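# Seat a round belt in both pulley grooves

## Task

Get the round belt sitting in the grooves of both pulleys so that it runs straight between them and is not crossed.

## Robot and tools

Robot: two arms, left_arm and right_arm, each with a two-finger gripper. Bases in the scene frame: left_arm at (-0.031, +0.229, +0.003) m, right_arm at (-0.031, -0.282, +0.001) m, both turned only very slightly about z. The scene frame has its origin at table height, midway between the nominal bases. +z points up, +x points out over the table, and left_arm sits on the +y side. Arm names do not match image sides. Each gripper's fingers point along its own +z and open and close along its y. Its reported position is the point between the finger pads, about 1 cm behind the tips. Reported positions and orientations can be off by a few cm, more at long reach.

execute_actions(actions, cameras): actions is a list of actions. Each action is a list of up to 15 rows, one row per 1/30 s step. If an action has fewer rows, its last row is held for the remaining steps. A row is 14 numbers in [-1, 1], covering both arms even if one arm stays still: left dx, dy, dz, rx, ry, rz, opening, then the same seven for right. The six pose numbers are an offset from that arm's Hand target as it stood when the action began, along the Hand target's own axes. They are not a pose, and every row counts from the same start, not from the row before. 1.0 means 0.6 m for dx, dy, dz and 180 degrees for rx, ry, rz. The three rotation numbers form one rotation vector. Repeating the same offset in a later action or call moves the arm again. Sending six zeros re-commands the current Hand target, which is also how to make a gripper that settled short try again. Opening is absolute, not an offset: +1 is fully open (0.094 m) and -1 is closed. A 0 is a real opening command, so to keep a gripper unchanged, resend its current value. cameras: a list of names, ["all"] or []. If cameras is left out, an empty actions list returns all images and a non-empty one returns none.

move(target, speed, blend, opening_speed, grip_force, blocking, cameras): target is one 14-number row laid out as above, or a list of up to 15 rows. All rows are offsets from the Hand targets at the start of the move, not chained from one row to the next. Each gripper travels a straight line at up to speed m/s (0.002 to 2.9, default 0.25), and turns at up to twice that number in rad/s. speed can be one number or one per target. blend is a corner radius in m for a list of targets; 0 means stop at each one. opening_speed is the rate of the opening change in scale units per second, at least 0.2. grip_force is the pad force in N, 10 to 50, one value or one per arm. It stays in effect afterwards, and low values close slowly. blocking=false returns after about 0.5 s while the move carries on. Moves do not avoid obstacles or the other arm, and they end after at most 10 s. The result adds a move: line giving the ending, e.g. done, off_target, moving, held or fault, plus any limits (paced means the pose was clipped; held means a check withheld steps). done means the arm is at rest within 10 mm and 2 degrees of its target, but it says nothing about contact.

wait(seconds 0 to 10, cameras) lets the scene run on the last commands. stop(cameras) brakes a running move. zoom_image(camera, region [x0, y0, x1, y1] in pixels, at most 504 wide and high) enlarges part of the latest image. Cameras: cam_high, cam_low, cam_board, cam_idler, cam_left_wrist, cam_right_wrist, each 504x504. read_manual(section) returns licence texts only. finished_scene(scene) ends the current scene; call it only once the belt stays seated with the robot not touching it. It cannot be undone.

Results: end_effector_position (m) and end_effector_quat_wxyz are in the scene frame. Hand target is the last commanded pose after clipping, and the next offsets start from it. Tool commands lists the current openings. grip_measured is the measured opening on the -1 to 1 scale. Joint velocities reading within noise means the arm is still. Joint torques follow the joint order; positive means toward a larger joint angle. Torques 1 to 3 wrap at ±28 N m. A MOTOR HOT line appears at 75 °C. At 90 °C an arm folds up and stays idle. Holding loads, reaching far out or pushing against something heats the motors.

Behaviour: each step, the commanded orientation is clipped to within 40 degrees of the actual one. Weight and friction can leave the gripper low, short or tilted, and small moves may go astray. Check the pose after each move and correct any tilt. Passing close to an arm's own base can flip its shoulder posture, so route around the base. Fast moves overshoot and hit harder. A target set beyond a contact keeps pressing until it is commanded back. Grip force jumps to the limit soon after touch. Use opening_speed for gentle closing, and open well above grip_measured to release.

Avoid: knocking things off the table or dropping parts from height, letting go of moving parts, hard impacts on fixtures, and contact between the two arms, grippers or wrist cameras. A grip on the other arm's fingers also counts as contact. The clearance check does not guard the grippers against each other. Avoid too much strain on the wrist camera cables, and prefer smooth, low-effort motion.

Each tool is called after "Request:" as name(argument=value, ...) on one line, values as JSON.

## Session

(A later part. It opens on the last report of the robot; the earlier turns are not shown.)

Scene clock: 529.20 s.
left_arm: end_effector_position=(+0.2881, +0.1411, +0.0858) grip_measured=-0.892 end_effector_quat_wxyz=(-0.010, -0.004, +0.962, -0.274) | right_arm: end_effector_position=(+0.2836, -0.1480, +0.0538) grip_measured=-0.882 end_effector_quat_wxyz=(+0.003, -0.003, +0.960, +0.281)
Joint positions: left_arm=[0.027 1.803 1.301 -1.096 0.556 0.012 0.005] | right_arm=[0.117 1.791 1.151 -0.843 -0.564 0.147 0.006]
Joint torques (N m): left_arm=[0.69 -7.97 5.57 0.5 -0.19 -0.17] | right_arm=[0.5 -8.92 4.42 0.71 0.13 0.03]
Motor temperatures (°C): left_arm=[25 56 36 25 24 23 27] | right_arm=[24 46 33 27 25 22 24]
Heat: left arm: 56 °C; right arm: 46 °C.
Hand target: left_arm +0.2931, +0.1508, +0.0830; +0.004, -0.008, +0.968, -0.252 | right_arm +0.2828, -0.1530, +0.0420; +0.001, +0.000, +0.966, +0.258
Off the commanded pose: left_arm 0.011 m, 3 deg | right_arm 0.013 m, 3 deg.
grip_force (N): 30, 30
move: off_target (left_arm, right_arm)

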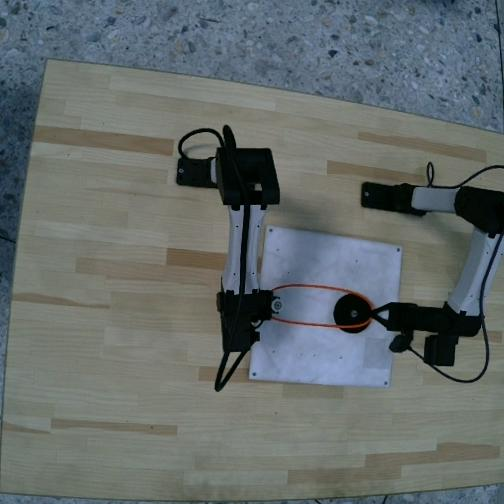

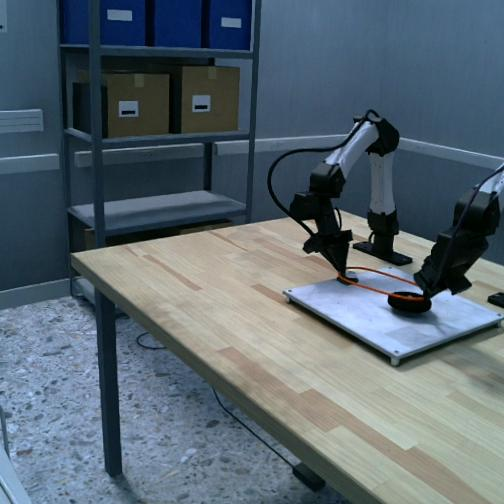

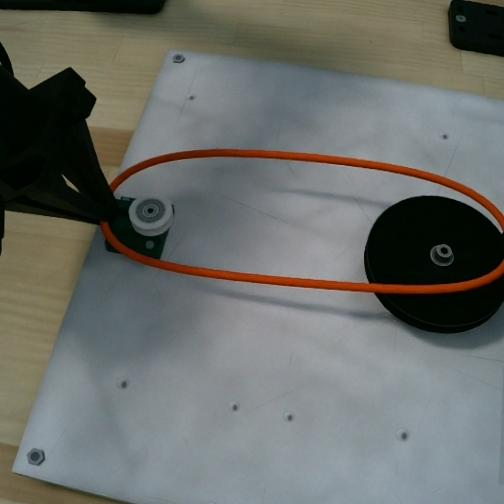

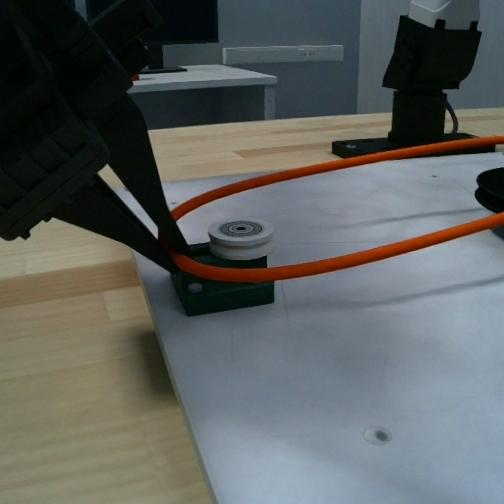

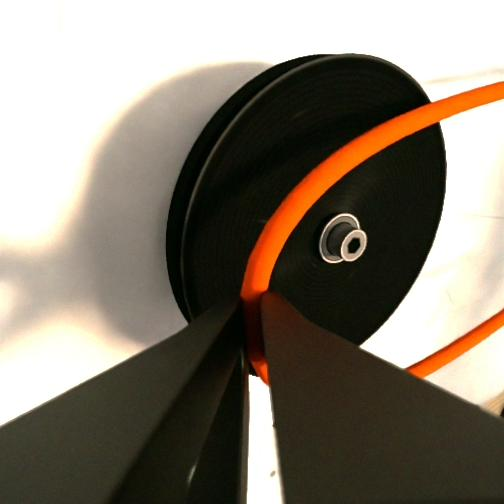

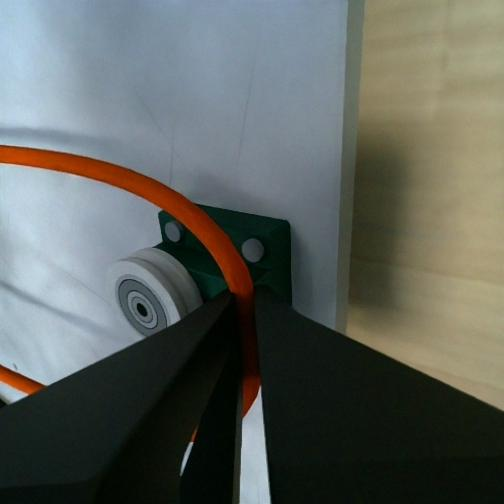

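Request:
move(target=[0,0,0,0,0,0,-0.95,0,0.018,0.006,0,0,0,-0.95], cameras=["cam_right_wrist","cam_idler","cam_board"], speed=0.06)

Request:
zoom_image(camera="cam_idler", region=[130, 150, 330, 350])

Scene clock: 539.67 s.
left_arm: end_effector_position=(+0.2882, +0.1411, +0.0858) grip_measured=-0.892 end_effector_quat_wxyz=(-0.010, -0.003, +0.962, -0.274) | right_arm: end_effector_position=(+0.2830, -0.1466, +0.0535) grip_measured=-0.882 end_effector_quat_wxyz=(+0.001, +0.008, +0.962, +0.271)
Joint positions: left_arm=[0.027 1.803 1.301 -1.095 0.556 0.012 0.005] | right_arm=[0.131 1.786 1.151 -0.842 -0.542 0.185 0.006]
Joint torques (N m): left_arm=[0.75 -8.01 5.57 0.5 -0.18 -0.18] | right_arm=[2.28 -8.66 4.93 0.85 -0.01 0.01]
Motor temperatures (°C): left_arm=[25 55 36 25 24 23 27] | right_arm=[24 45 33 27 25 22 24]
Heat: left arm: 55 °C; right arm: 45 °C.
Hand target: left_arm +0.2932, +0.1508, +0.0830; +0.004, -0.008, +0.968, -0.252 | right_arm +0.2828, -0.1418, +0.0443; +0.001, +0.000, +0.966, +0.258
Off the commanded pose: left_arm 0.011 m, 3 deg | right_arm 0.010 m, 2 deg.
grip_force (N): 30, 30
move: off_target (left_arm)
Images, in order (width x height): cam_board 504x504, cam_idler 504x504, cam_right_wrist 504x504.

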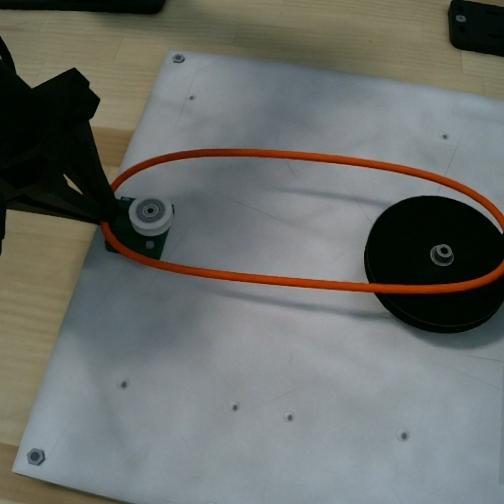

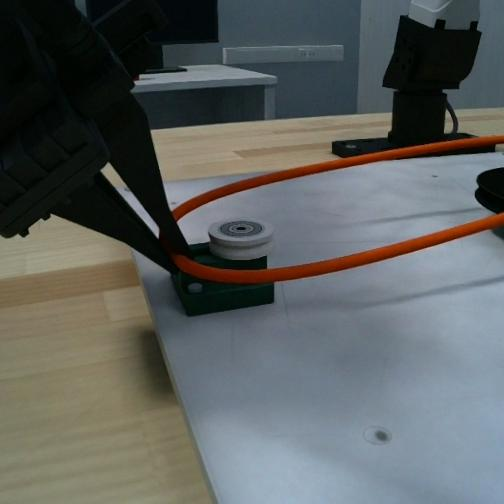

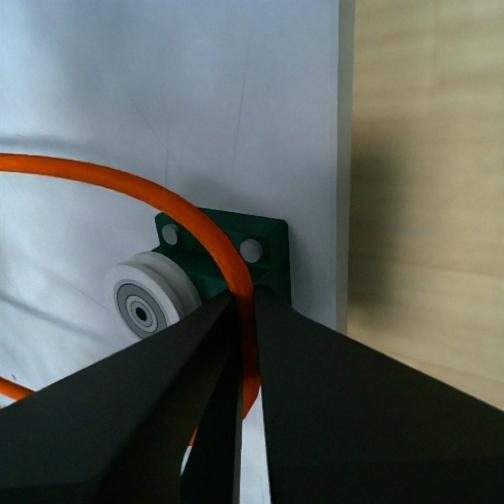

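Scaled by 2.520 from the camera's 504x504 image, which has a finer 720x720 frame.

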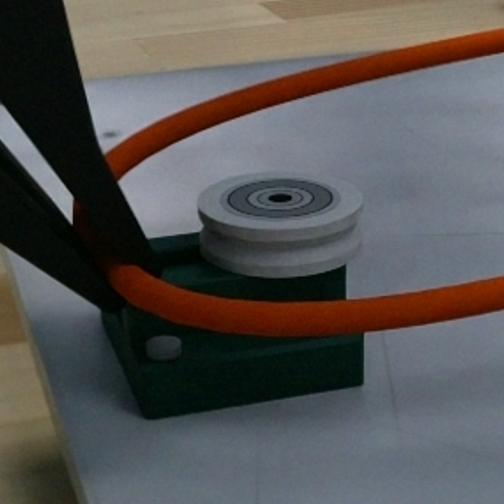

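Request:
move(target=[0,0,0,0,0,0,-0.95,0,0.0085,-0.0145,0,0,0,-0.95], cameras=["cam_right_wrist","cam_idler","cam_board"], speed=0.06)

Request:
zoom_image(camera="cam_idler", region=[130, 150, 330, 350])

Scene clock: 548.23 s.
left_arm: end_effector_position=(+0.2882, +0.1411, +0.0858) grip_measured=-0.892 end_effector_quat_wxyz=(-0.010, -0.003, +0.962, -0.274) | right_arm: end_effector_position=(+0.2831, -0.1466, +0.0539) grip_measured=-0.882 end_effector_quat_wxyz=(+0.002, +0.006, +0.964, +0.265)
Joint positions: left_arm=[0.027 1.803 1.301 -1.095 0.556 0.012 0.005] | right_arm=[0.137 1.785 1.156 -0.847 -0.529 0.187 0.006]
Joint torques (N m): left_arm=[0.7 -8.01 5.53 0.51 -0.2 -0.17] | right_arm=[1.99 -9.99 6.9 0.59 -0.13 0]
Heat: left arm: 54 °C; right arm: 45 °C.
Hand target: left_arm +0.2932, +0.1508, +0.0830; +0.004, -0.008, +0.968, -0.252 | right_arm +0.2828, -0.1417, +0.0544; +0.001, +0.000, +0.966, +0.258
Off the commanded pose: left_arm 0.011 m, 3 deg | right_arm 0.005 m, 1 deg.
grip_force (N): 30, 30
move: off_target (left_arm)
Images, in order (width x height): cam_board 504x504, cam_idler 504x504, cam_right_wrist 504x504.

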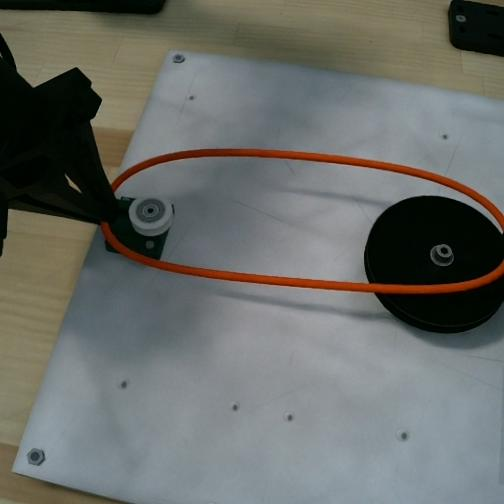

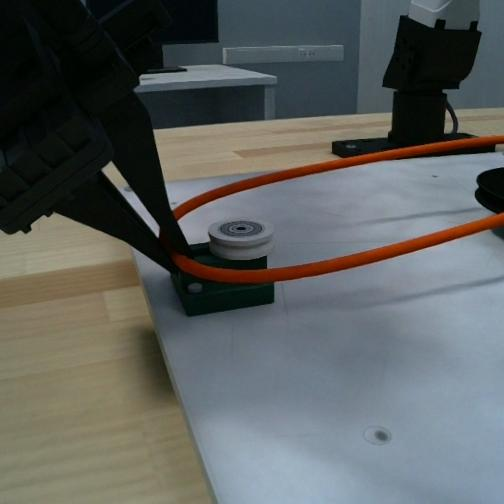

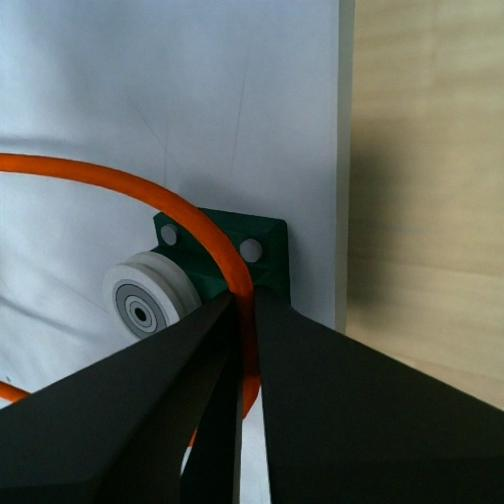

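Scaled by 2.520 from the camera's 504x504 image, which has a finer 720x720 frame.

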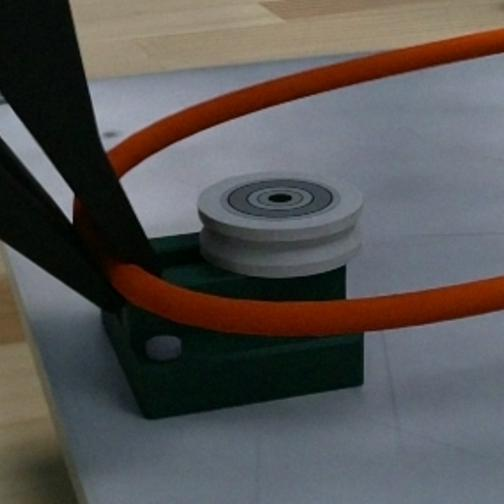

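Request:
move(target=[0,0,0,0,0,0,-0.95,0,0.0085,-0.0145,0,0,0,-0.95], cameras=["cam_right_wrist","cam_idler"], speed=0.06)

Request:
zoom_image(camera="cam_idler", region=[130, 150, 330, 350])

Scene clock: 553.93 s.
left_arm: end_effector_position=(+0.2882, +0.1411, +0.0858) grip_measured=-0.892 end_effector_quat_wxyz=(-0.010, -0.003, +0.962, -0.274) | right_arm: end_effector_position=(+0.2831, -0.1465, +0.0549) grip_measured=-0.882 end_effector_quat_wxyz=(+0.001, +0.004, +0.967, +0.256)
Joint positions: left_arm=[0.027 1.803 1.301 -1.095 0.556 0.012 0.005] | right_arm=[0.146 1.785 1.167 -0.86 -0.51 0.189 0.006]
Joint torques (N m): left_arm=[0.7 -7.94 5.46 0.5 -0.2 -0.17] | right_arm=[1.26 -11.44 8.2 0.37 -0.37 -0.02]
Heat: left arm: 53 °C; right arm: 46 °C.
Hand target: left_arm +0.2932, +0.1508, +0.0830; +0.004, -0.008, +0.968, -0.252 | right_arm +0.2828, -0.1417, +0.0645; +0.001, +0.000, +0.966, +0.258
Off the commanded pose: left_arm 0.011 m, 3 deg | right_arm 0.011 m, 1 deg.
grip_force (N): 30, 30
move: off_target (left_arm, right_arm)
Images, in order (width x height): cam_idler 504x504, cam_right_wrist 504x504.

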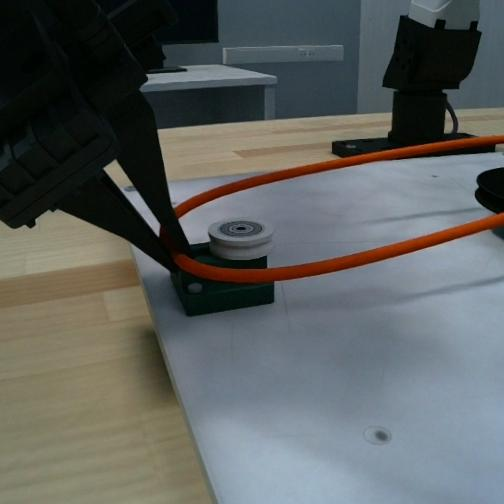

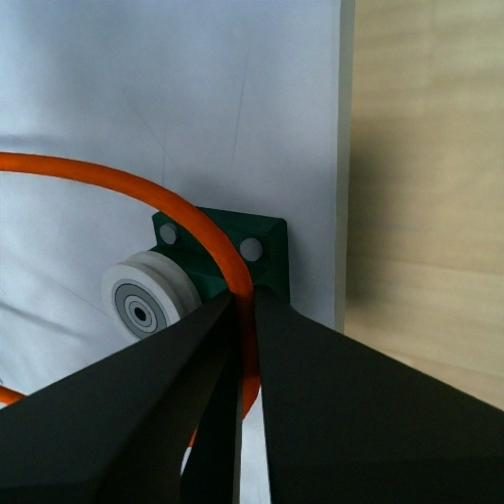

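Scaled by 2.520 from the camera's 504x504 image, which has a finer 720x720 frame.

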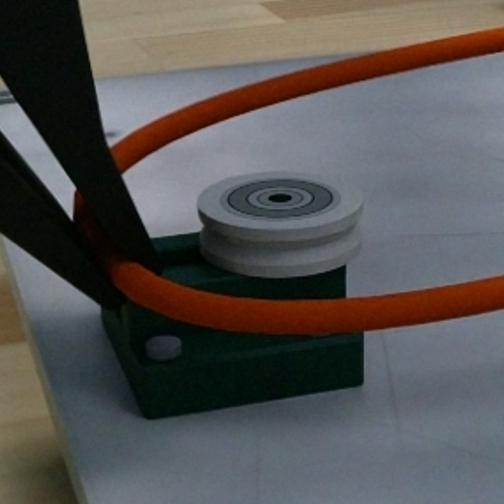

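Request:
move(target=[[0,0,0,0,0,0,-0.95,0,-0.012,-0.012,0,0,0,-0.95],[0,0,0,0,0,0,-0.95,0,0.004,-0.015,0,0,0,-0.95]], cameras=["cam_right_wrist","cam_idler"], speed=0.06)

Request:
zoom_image(camera="cam_idler", region=[130, 150, 330, 350])

Scene clock: 563.27 s.
left_arm: end_effector_position=(+0.2882, +0.1419, +0.0853) grip_measured=-0.892 end_effector_quat_wxyz=(-0.010, -0.003, +0.962, -0.272) | right_arm: end_effector_position=(+0.2774, -0.1417, +0.0614) grip_measured=-0.882 end_effector_quat_wxyz=(-0.014, +0.000, +0.964, +0.265)
Joint positions: left_arm=[0.027 1.803 1.301 -1.095 0.55 0.012 0.005] | right_arm=[0.153 1.785 1.188 -0.909 -0.533 0.181 0.006]
Joint torques (N m): left_arm=[0.72 -8.01 5.52 0.5 -0.14 -0.17] | right_arm=[0.05 -12.63 8.32 0.38 -0.11 -0.06]
Heat: left arm: 53 °C; right arm: 48 °C.
Hand target: left_arm +0.2932, +0.1508, +0.0830; +0.004, -0.008, +0.968, -0.252 | right_arm +0.2829, -0.1441, +0.0735; +0.001, +0.000, +0.966, +0.258
Off the commanded pose: left_arm 0.010 m, 3 deg | right_arm 0.013 m, 2 deg.
grip_force (N): 30, 30
move: off_target (left_arm, right_arm)
Images, in order (width x height): cam_idler 504x504, cam_right_wrist 504x504.

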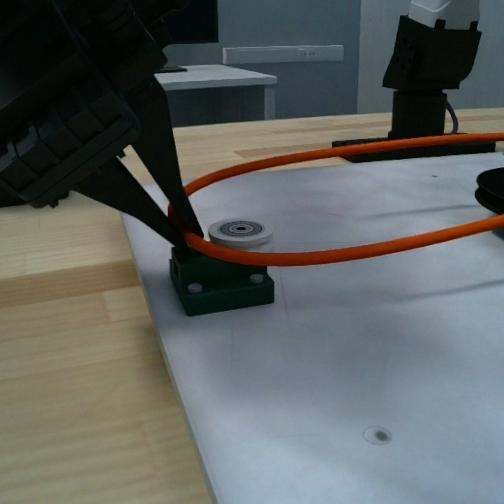

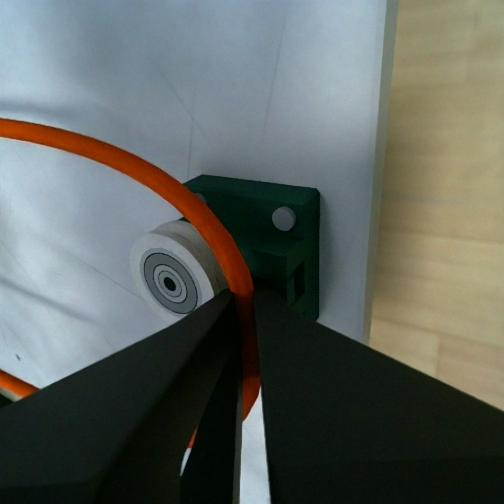

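Scaled by 2.520 from the camera's 504x504 image, which has a finer 720x720 frame.

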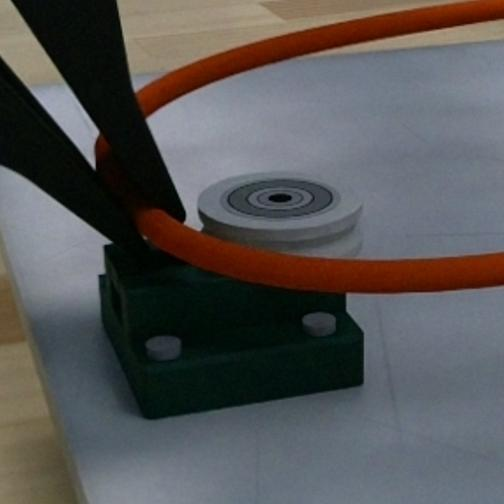

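Request:
move(target=[0,0,0,0,0,0,-0.95,-0.002,-0.022,0.0265,0.122,0,0,-0.95], cameras=["cam_right_wrist","cam_idler"], speed=0.06)

Request:
zoom_image(camera="cam_idler", region=[130, 150, 330, 350])

Scene clock: 585.57 s.
left_arm: end_effector_position=(+0.2883, +0.1425, +0.0849) grip_measured=-0.892 end_effector_quat_wxyz=(-0.010, -0.003, +0.963, -0.270) | right_arm: end_effector_position=(+0.2809, -0.1389, +0.0590) grip_measured=-0.882 end_effector_quat_wxyz=(+0.004, -0.006, +0.995, +0.099)
Joint positions: left_arm=[0.027 1.803 1.301 -1.095 0.546 0.012 0.005] | right_arm=[0.326 1.805 1.291 -0.985 -0.185 0.332 0.006]
Joint torques (N m): left_arm=[0.76 -8.03 5.56 0.51 -0.12 -0.18] | right_arm=[0.24 -8.16 7.53 0.41 0.45 0]
Motor temperatures (°C): left_arm=[25 52 36 25 24 23 27] | right_arm=[24 51 36 26 25 22 24]
Heat: left arm: 52 °C; right arm: 51 °C.
Hand target: left_arm +0.2932, +0.1508, +0.0830; +0.004, -0.008, +0.968, -0.252 | right_arm +0.2840, -0.1476, +0.0531; +0.001, +0.000, +0.998, +0.070
Off the commanded pose: left_arm 0.010 m, 3 deg | right_arm 0.011 m, 3 deg.
grip_force (N): 30, 30
move: off_target (left_arm, right_arm)
Images, in order (width x height): cam_idler 504x504, cam_right_wrist 504x504.

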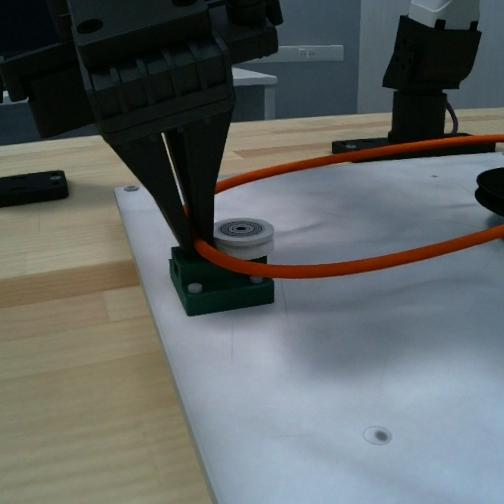

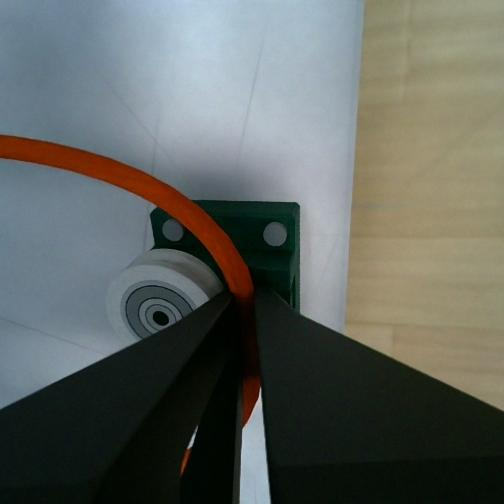

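Scaled by 2.520 from the camera's 504x504 image, which has a finer 720x720 frame.

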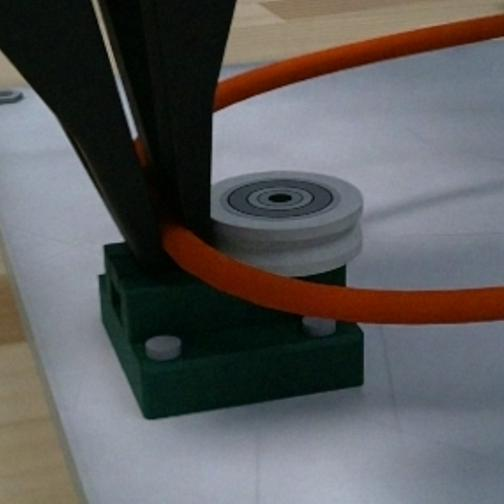

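Request:
move(target=[0,0,0,0,0,0,-0.95,0,0,0,0,0,0,-0.7], cameras=["cam_right_wrist","cam_idler"], opening_speed=0.3)

Request:
zoom_image(camera="cam_idler", region=[130, 150, 330, 350])

Scene clock: 595.53 s.
left_arm: end_effector_position=(+0.2886, +0.1434, +0.0844) grip_measured=-0.892 end_effector_quat_wxyz=(-0.009, -0.003, +0.964, -0.267) | right_arm: end_effector_position=(+0.2830, -0.1408, +0.0597) grip_measured=-0.702 end_effector_quat_wxyz=(+0.008, -0.005, +0.996, +0.093)
Joint positions: left_arm=[0.027 1.803 1.301 -1.094 0.54 0.012 0.005] | right_arm=[0.326 1.805 1.295 -0.985 -0.171 0.334 0.014]
Joint torques (N m): left_arm=[0.68 -8.09 5.55 0.49 -0.07 -0.15] | right_arm=[0.06 -8.18 7.13 0.45 0.34 0.04]
Heat: left arm: 52 °C; right arm: 48 °C.
Hand target: left_arm +0.2932, +0.1508, +0.0830; +0.004, -0.008, +0.968, -0.252 | right_arm +0.2841, -0.1477, +0.0531; +0.001, +0.000, +0.998, +0.069
Off the commanded pose: left_arm 0.009 m, 2 deg | right_arm 0.010 m, 3 deg.
grip_force (N): 30, 30
move: off_target (right_arm)
Images, in order (width x height): cam_idler 504x504, cam_right_wrist 504x504.

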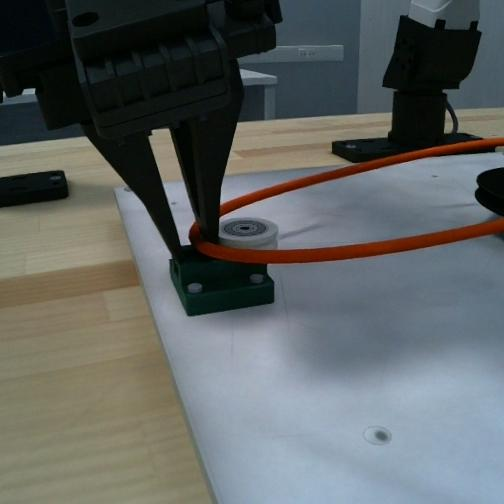

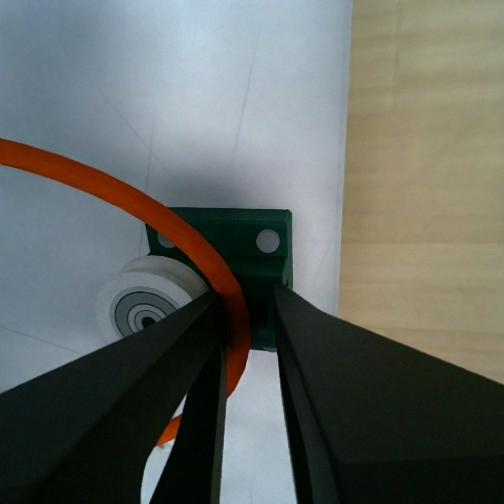

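Scaled by 2.520 from the camera's 504x504 image, which has a finer 720x720 frame.

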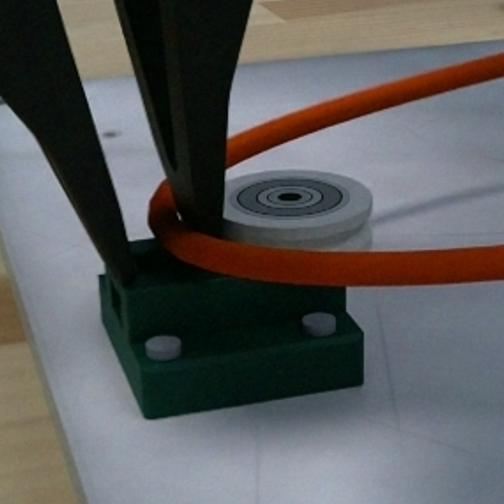

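Request:
move(target=[0,0,0,0,0,0,-0.95,0,-0.001,-0.027,0,0,0,-0.7], cameras=["cam_idler"], speed=0.05)

Request:
zoom_image(camera="cam_idler", region=[130, 150, 330, 350])

Scene clock: 616.60 s.
left_arm: end_effector_position=(+0.2886, +0.1434, +0.0844) grip_measured=-0.892 end_effector_quat_wxyz=(-0.009, -0.003, +0.964, -0.267) | right_arm: end_effector_position=(+0.2791, -0.1435, +0.0647) grip_measured=-0.701 end_effector_quat_wxyz=(-0.004, -0.004, +0.996, +0.085)
Joint positions: left_arm=[0.027 1.803 1.301 -1.094 0.54 0.012 0.005] | right_arm=[0.326 1.807 1.321 -1.036 -0.163 0.334 0.014]
Joint torques (N m): left_arm=[0.64 -8.05 5.56 0.5 -0.05 -0.18] | right_arm=[-0.64 -10.26 8.55 0.32 0.22 -0.1]
Motor temperatures (°C): left_arm=[25 52 36 25 24 23 27] | right_arm=[24 45 36 26 26 22 24]
Heat: left arm: 52 °C; right arm: 45 °C.
Hand target: left_arm +0.2932, +0.1508, +0.0830; +0.004, -0.008, +0.968, -0.252 | right_arm +0.2840, -0.1505, +0.0691; +0.001, +0.000, +0.998, +0.069
Off the commanded pose: left_arm 0.009 m, 2 deg | right_arm 0.010 m, 2 deg.
grip_force (N): 30, 30
move: done
Images, in order (width x height): cam_idler 504x504.

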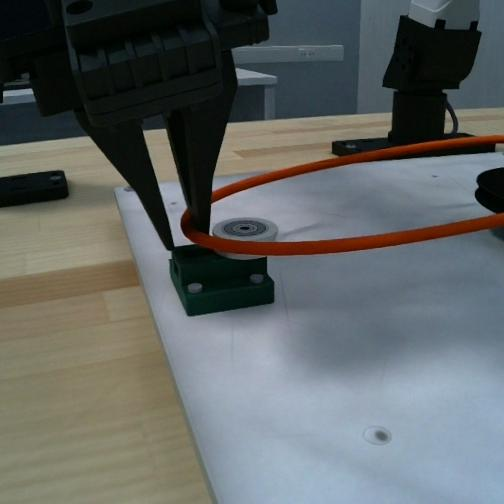

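Scaled by 2.520 from the camera's 504x504 image, which has a finer 720x720 frame.

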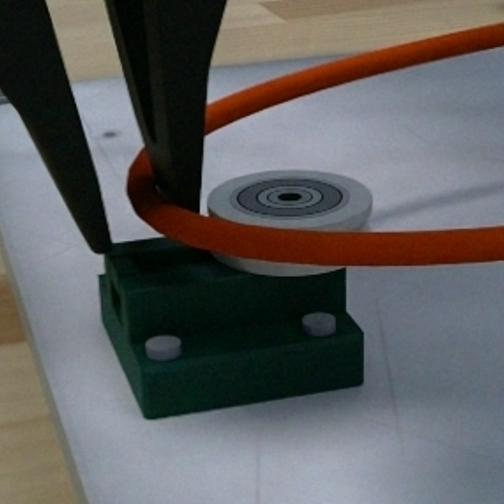

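Request:
move(target=[0,-0.030,0.017,0,0,0,-0.95,0,0,0,0,0,0,-0.6], cameras=["cam_idler","cam_right_wrist"], speed=0.05)

Request:
zoom_image(camera="cam_idler", region=[130, 150, 330, 350])

Scene clock: 636.07 s.
left_arm: end_effector_position=(+0.2893, +0.1274, +0.0812) grip_measured=-0.892 end_effector_quat_wxyz=(-0.012, -0.008, +0.965, -0.262) | right_arm: end_effector_position=(+0.2780, -0.1458, +0.0643) grip_measured=-0.601 end_effector_quat_wxyz=(-0.006, -0.003, +0.997, +0.079)
Joint positions: left_arm=[-0.027 1.803 1.291 -1.055 0.531 -0.06 0.005] | right_arm=[0.326 1.807 1.321 -1.043 -0.152 0.334 0.019]
Joint torques (N m): left_arm=[-0.31 -8.76 5.63 0.56 0.01 -0.17] | right_arm=[-0.59 -10.3 8.65 0.35 0.16 -0.07]
Heat: left arm: 52 °C; right arm: 47 °C.
Hand target: left_arm +0.2935, +0.1300, +0.0829; +0.004, -0.008, +0.968, -0.252 | right_arm +0.2840, -0.1505, +0.0691; +0.001, +0.000, +0.998, +0.069
Off the commanded pose: left_arm 0.005 m, 2 deg | right_arm 0.009 m, 1 deg.
grip_force (N): 30, 30
move: done
Images, in order (width x height): cam_idler 504x504, cam_right_wrist 504x504.

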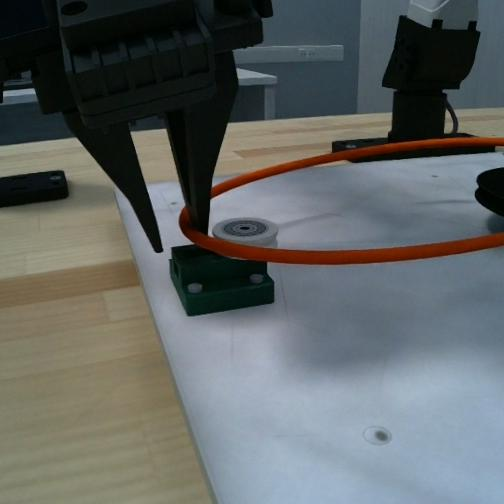

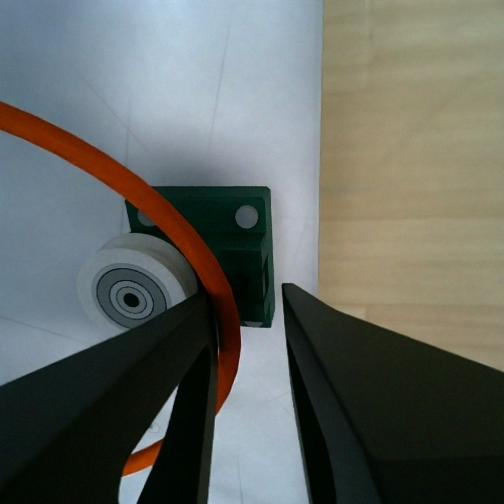

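Scaled by 2.520 from the camera's 504x504 image, which has a finer 720x720 frame.

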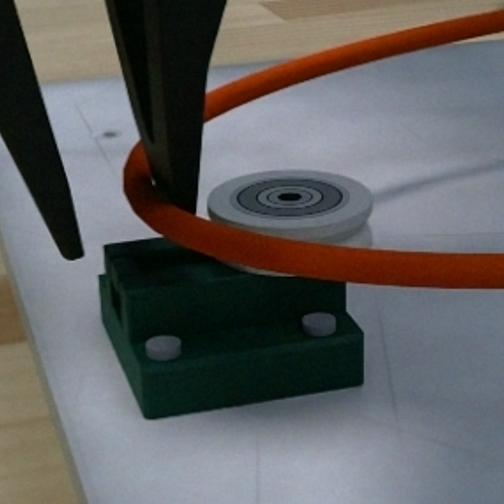

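Request:
move(target=[0,0,0,0,0,0,-0.95,0,0.001,-0.0135,0,0,0,-0.6], cameras=["cam_idler","cam_right_wrist"], speed=0.05)

Request:
zoom_image(camera="cam_idler", region=[130, 150, 330, 350])

Scene clock: 645.87 s.
left_arm: end_effector_position=(+0.2894, +0.1275, +0.0812) grip_measured=-0.892 end_effector_quat_wxyz=(-0.012, -0.008, +0.965, -0.262) | right_arm: end_effector_position=(+0.2773, -0.1461, +0.0696) grip_measured=-0.601 end_effector_quat_wxyz=(-0.009, -0.003, +0.997, +0.077)
Joint positions: left_arm=[-0.027 1.803 1.291 -1.055 0.531 -0.061 0.005] | right_arm=[0.326 1.807 1.344 -1.074 -0.152 0.334 0.019]
Joint torques (N m): left_arm=[-0.35 -8.68 5.61 0.55 0.01 -0.16] | right_arm=[-0.51 -10.89 8.49 0.32 0.14 -0.07]
Heat: left arm: 53 °C; right arm: 47 °C.
Hand target: left_arm +0.2935, +0.1301, +0.0829; +0.004, -0.008, +0.968, -0.252 | right_arm +0.2839, -0.1510, +0.0772; +0.001, +0.000, +0.998, +0.070
Off the commanded pose: left_arm 0.005 m, 2 deg | right_arm 0.011 m, 2 deg.
grip_force (N): 30, 30
move: off_target (right_arm)
Images, in order (width x height): cam_idler 504x504, cam_right_wrist 504x504.

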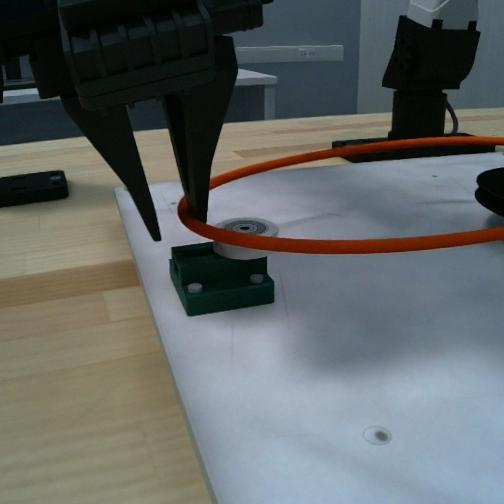

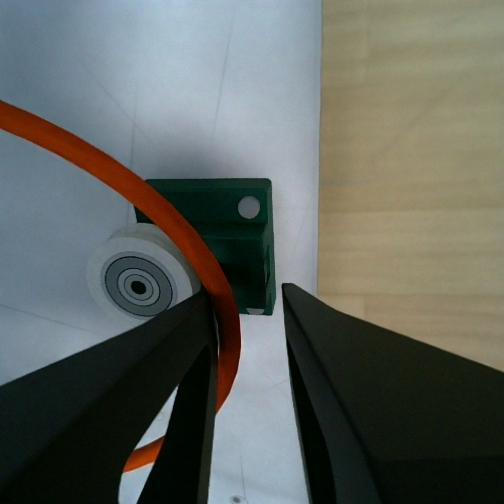

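Scaled by 2.520 from the camera's 504x504 image, which has a finer 720x720 frame.

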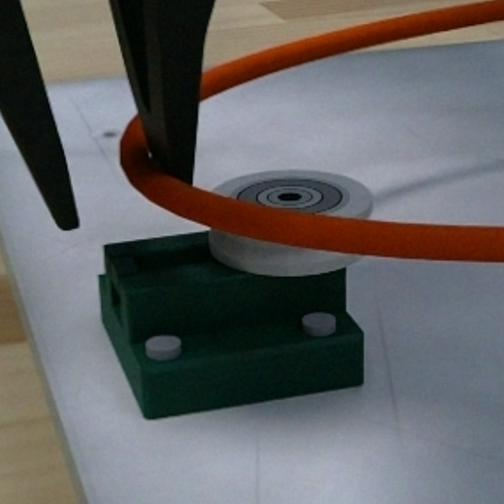

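Request:
move(target=[[0,-0.036,0.021,0,0,0,-0.95,0,0,0,0,0,0,-0.6],[0,-0.036,0.021,0,0,0,-0.95,0,0,-0.012,0,0,0,-0.6]], cameras=["cam_idler","cam_right_wrist"], speed=0.05)

Request:
zoom_image(camera="cam_idler", region=[130, 150, 330, 350])

Scene clock: 653.57 s.
left_arm: end_effector_position=(+0.2900, +0.1043, +0.0793) grip_measured=-0.892 end_effector_quat_wxyz=(-0.012, -0.009, +0.966, -0.258) | right_arm: end_effector_position=(+0.2770, -0.1489, +0.0746) grip_measured=-0.601 end_effector_quat_wxyz=(-0.013, -0.001, +0.997, +0.072)
Joint positions: left_arm=[-0.102 1.803 1.287 -1.009 0.52 -0.148 0.005] | right_arm=[0.322 1.807 1.365 -1.105 -0.146 0.334 0.019]
Joint torques (N m): left_arm=[-0.47 -8.85 5.61 0.63 0.06 -0.18] | right_arm=[-0.35 -11.56 8.69 0.33 0.05 -0.09]
Heat: left arm: 54 °C; right arm: 48 °C.
Hand target: left_arm +0.2940, +0.1051, +0.0825; +0.004, -0.008, +0.968, -0.252 | right_arm +0.2839, -0.1520, +0.0843; +0.001, +0.000, +0.998, +0.070
Off the commanded pose: left_arm 0.005 m, 2 deg | right_arm 0.012 m, 2 deg.
grip_force (N): 30, 30
move: off_target (right_arm)
Images, in order (width x height): cam_idler 504x504, cam_right_wrist 504x504.

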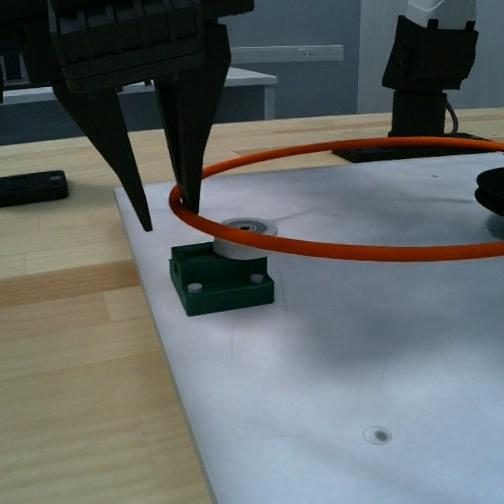

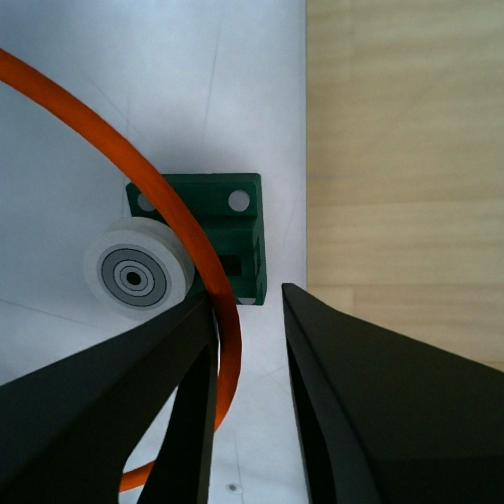

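Scaled by 2.520 from the camera's 504x504 image, which has a finer 720x720 frame.

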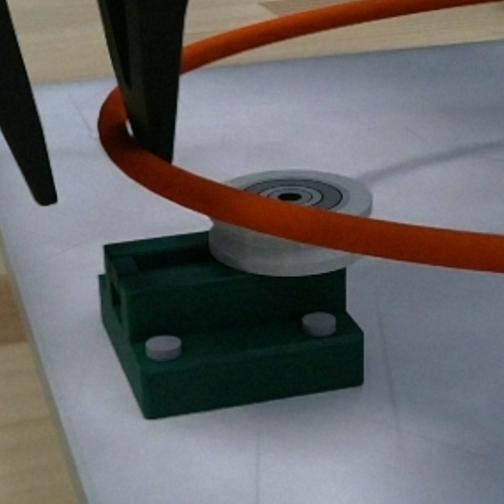

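Request:
move(target=[0,0,0,0,0,0,-0.95,0,0.012,-0.012,0,0,0,-0.6], cameras=["cam_idler","cam_right_wrist"], speed=0.05)

Request:
zoom_image(camera="cam_idler", region=[130, 150, 330, 350])

Scene clock: 663.73 s.
left_arm: end_effector_position=(+0.2900, +0.1043, +0.0793) grip_measured=-0.892 end_effector_quat_wxyz=(-0.012, -0.009, +0.966, -0.257) | right_arm: end_effector_position=(+0.2788, -0.1468, +0.0832) grip_measured=-0.601 end_effector_quat_wxyz=(-0.011, +0.000, +0.997, +0.073)
Joint positions: left_arm=[-0.102 1.803 1.287 -1.009 0.52 -0.148 0.005] | right_arm=[0.327 1.807 1.4 -1.136 -0.145 0.339 0.019]
Joint torques (N m): left_arm=[-0.55 -8.84 5.59 0.63 0.09 -0.2] | right_arm=[0.54 -11.4 8.79 0.37 0.06 0.02]
Heat: left arm: 54 °C; right arm: 49 °C.
Hand target: left_arm +0.2939, +0.1051, +0.0824; +0.004, -0.008, +0.968, -0.252 | right_arm +0.2840, -0.1458, +0.0925; +0.001, +0.000, +0.998, +0.070
Off the commanded pose: left_arm 0.005 m, 2 deg | right_arm 0.011 m, 1 deg.
grip_force (N): 30, 30
move: off_target (right_arm)
Images, in order (width x height): cam_idler 504x504, cam_right_wrist 504x504.

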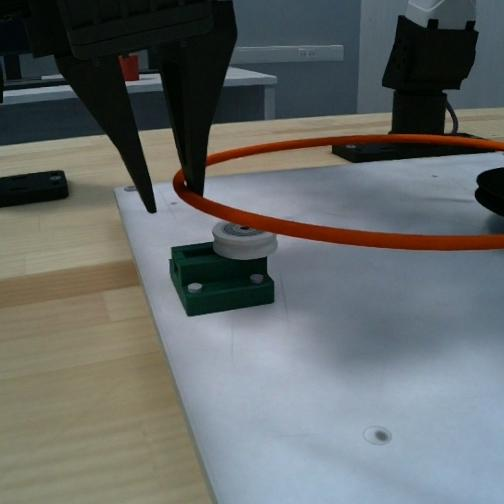

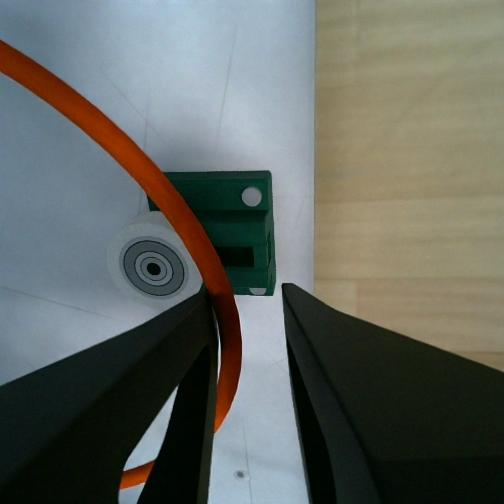

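Scaled by 2.520 from the camera's 504x504 image, which has a finer 720x720 frame.

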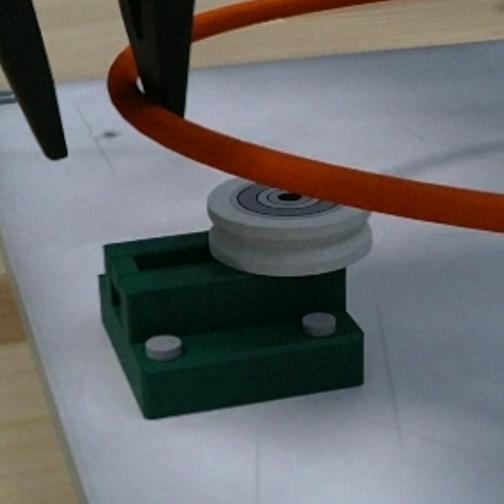

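Request:
move(target=[[0,0,0,0,0,0,-0.95,0,0.018,0.003,0,0,0,-0.6],[0,0,0,0,0,0,-0.95,0,0.018,-0.010,0,0,0,-0.6]], cameras=["cam_idler","cam_right_wrist"], speed=0.05)

Request:
zoom_image(camera="cam_idler", region=[130, 120, 330, 320])

Scene clock: 673.17 s.
left_arm: end_effector_position=(+0.2902, +0.1052, +0.0788) grip_measured=-0.892 end_effector_quat_wxyz=(-0.012, -0.010, +0.967, -0.255) | right_arm: end_effector_position=(+0.2785, -0.1370, +0.0934) grip_measured=-0.601 end_effector_quat_wxyz=(-0.008, -0.001, +0.997, +0.071)
Joint positions: left_arm=[-0.102 1.803 1.287 -1.009 0.514 -0.149 0.005] | right_arm=[0.357 1.807 1.44 -1.168 -0.139 0.368 0.019]
Joint torques (N m): left_arm=[-0.54 -8.8 5.6 0.65 0.13 -0.16] | right_arm=[0.31 -10.54 9.03 0.38 0 0]
Motor temperatures (°C): left_arm=[25 55 35 25 24 23 27] | right_arm=[24 49 36 26 25 22 24]
Heat: left arm: 55 °C; right arm: 49 °C.
Hand target: left_arm +0.2940, +0.1051, +0.0824; +0.004, -0.008, +0.968, -0.252 | right_arm +0.2839, -0.1359, +0.0999; +0.001, +0.000, +0.998, +0.070
Off the commanded pose: left_arm 0.005 m, 2 deg | right_arm 0.009 m, 1 deg.
grip_force (N): 30, 30
move: done
Images, in order (width x height): cam_idler 504x504, cam_right_wrist 504x504.

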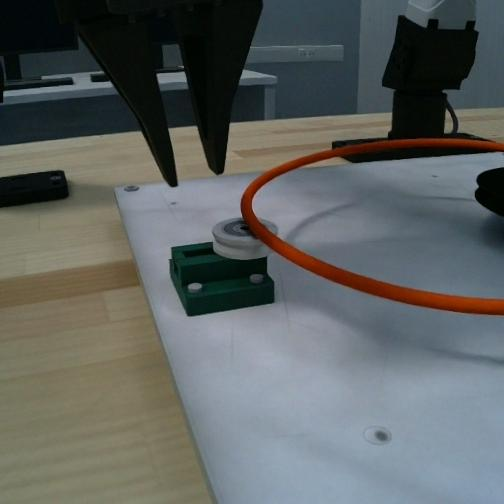

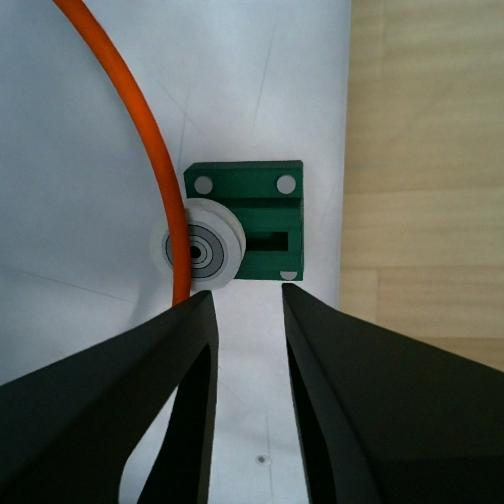

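Scaled by 2.520 from the camera's 504x504 image, which has a finer 720x720 frame.

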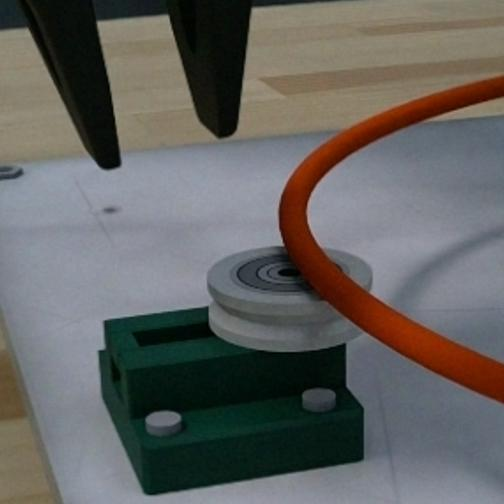

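Request:
move(target=[[0,0,0,0,0,0,-0.95,-0.004,0.043,0.006,0,0,0,-0.6],[0,0,0,0,0,0,-0.95,-0.004,0.036,0.052,0,0,0,-0.6]], cameras=["cam_idler","cam_right_wrist","cam_board"], speed=0.06)

Request:
zoom_image(camera="cam_idler", region=[150, 120, 350, 320])

Scene clock: 703.07 s.
left_arm: end_effector_position=(+0.2902, +0.1052, +0.0788) grip_measured=-0.892 end_effector_quat_wxyz=(-0.012, -0.010, +0.967, -0.255) | right_arm: end_effector_position=(+0.2843, -0.1104, +0.0756) grip_measured=-0.601 end_effector_quat_wxyz=(-0.003, -0.002, +0.997, +0.073)
Joint positions: left_arm=[-0.102 1.803 1.287 -1.009 0.514 -0.149 0.005] | right_arm=[0.422 1.865 1.442 -1.093 -0.135 0.433 0.019]
Joint torques (N m): left_arm=[-0.46 -8.85 5.63 0.62 0.11 -0.16] | right_arm=[0.34 -10.92 5.44 0.71 0.02 0.04]
Motor temperatures (°C): left_arm=[25 56 35 25 24 23 28] | right_arm=[24 49 39 26 25 22 24]
Heat: left arm: 56 °C; right arm: 49 °C.
Hand target: left_arm +0.2940, +0.1051, +0.0824; +0.004, -0.008, +0.968, -0.252 | right_arm +0.2864, -0.1102, +0.0720; +0.001, +0.000, +0.998, +0.069
Off the commanded pose: left_arm 0.005 m, 2 deg | right_arm 0.004 m, 1 deg.
grip_force (N): 30, 30
move: done
Images, in order (width x height): cam_board 504x504, cam_idler 504x504, cam_right_wrist 504x504.

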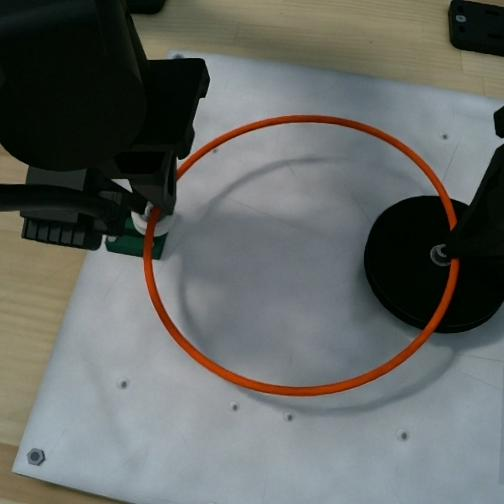

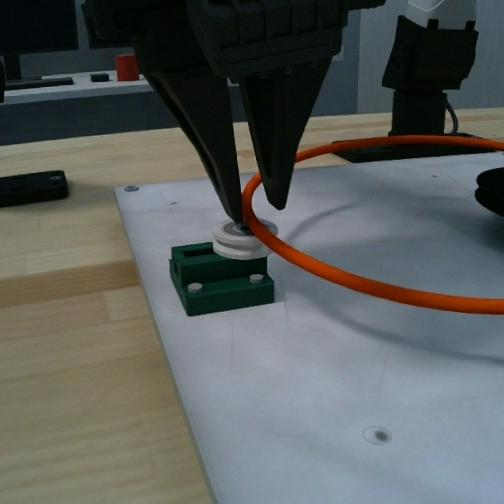

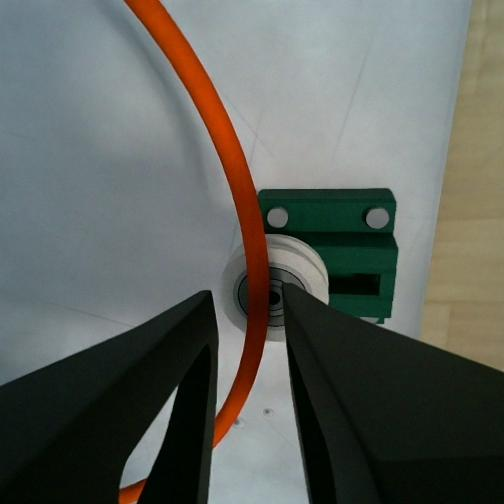

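Scaled by 2.520 from the camera's 504x504 image, which has a finer 720x720 frame.

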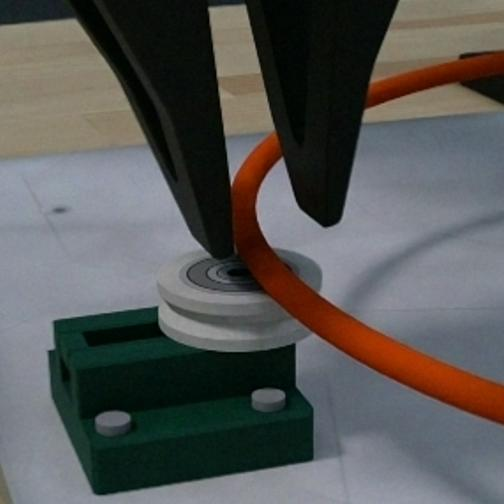

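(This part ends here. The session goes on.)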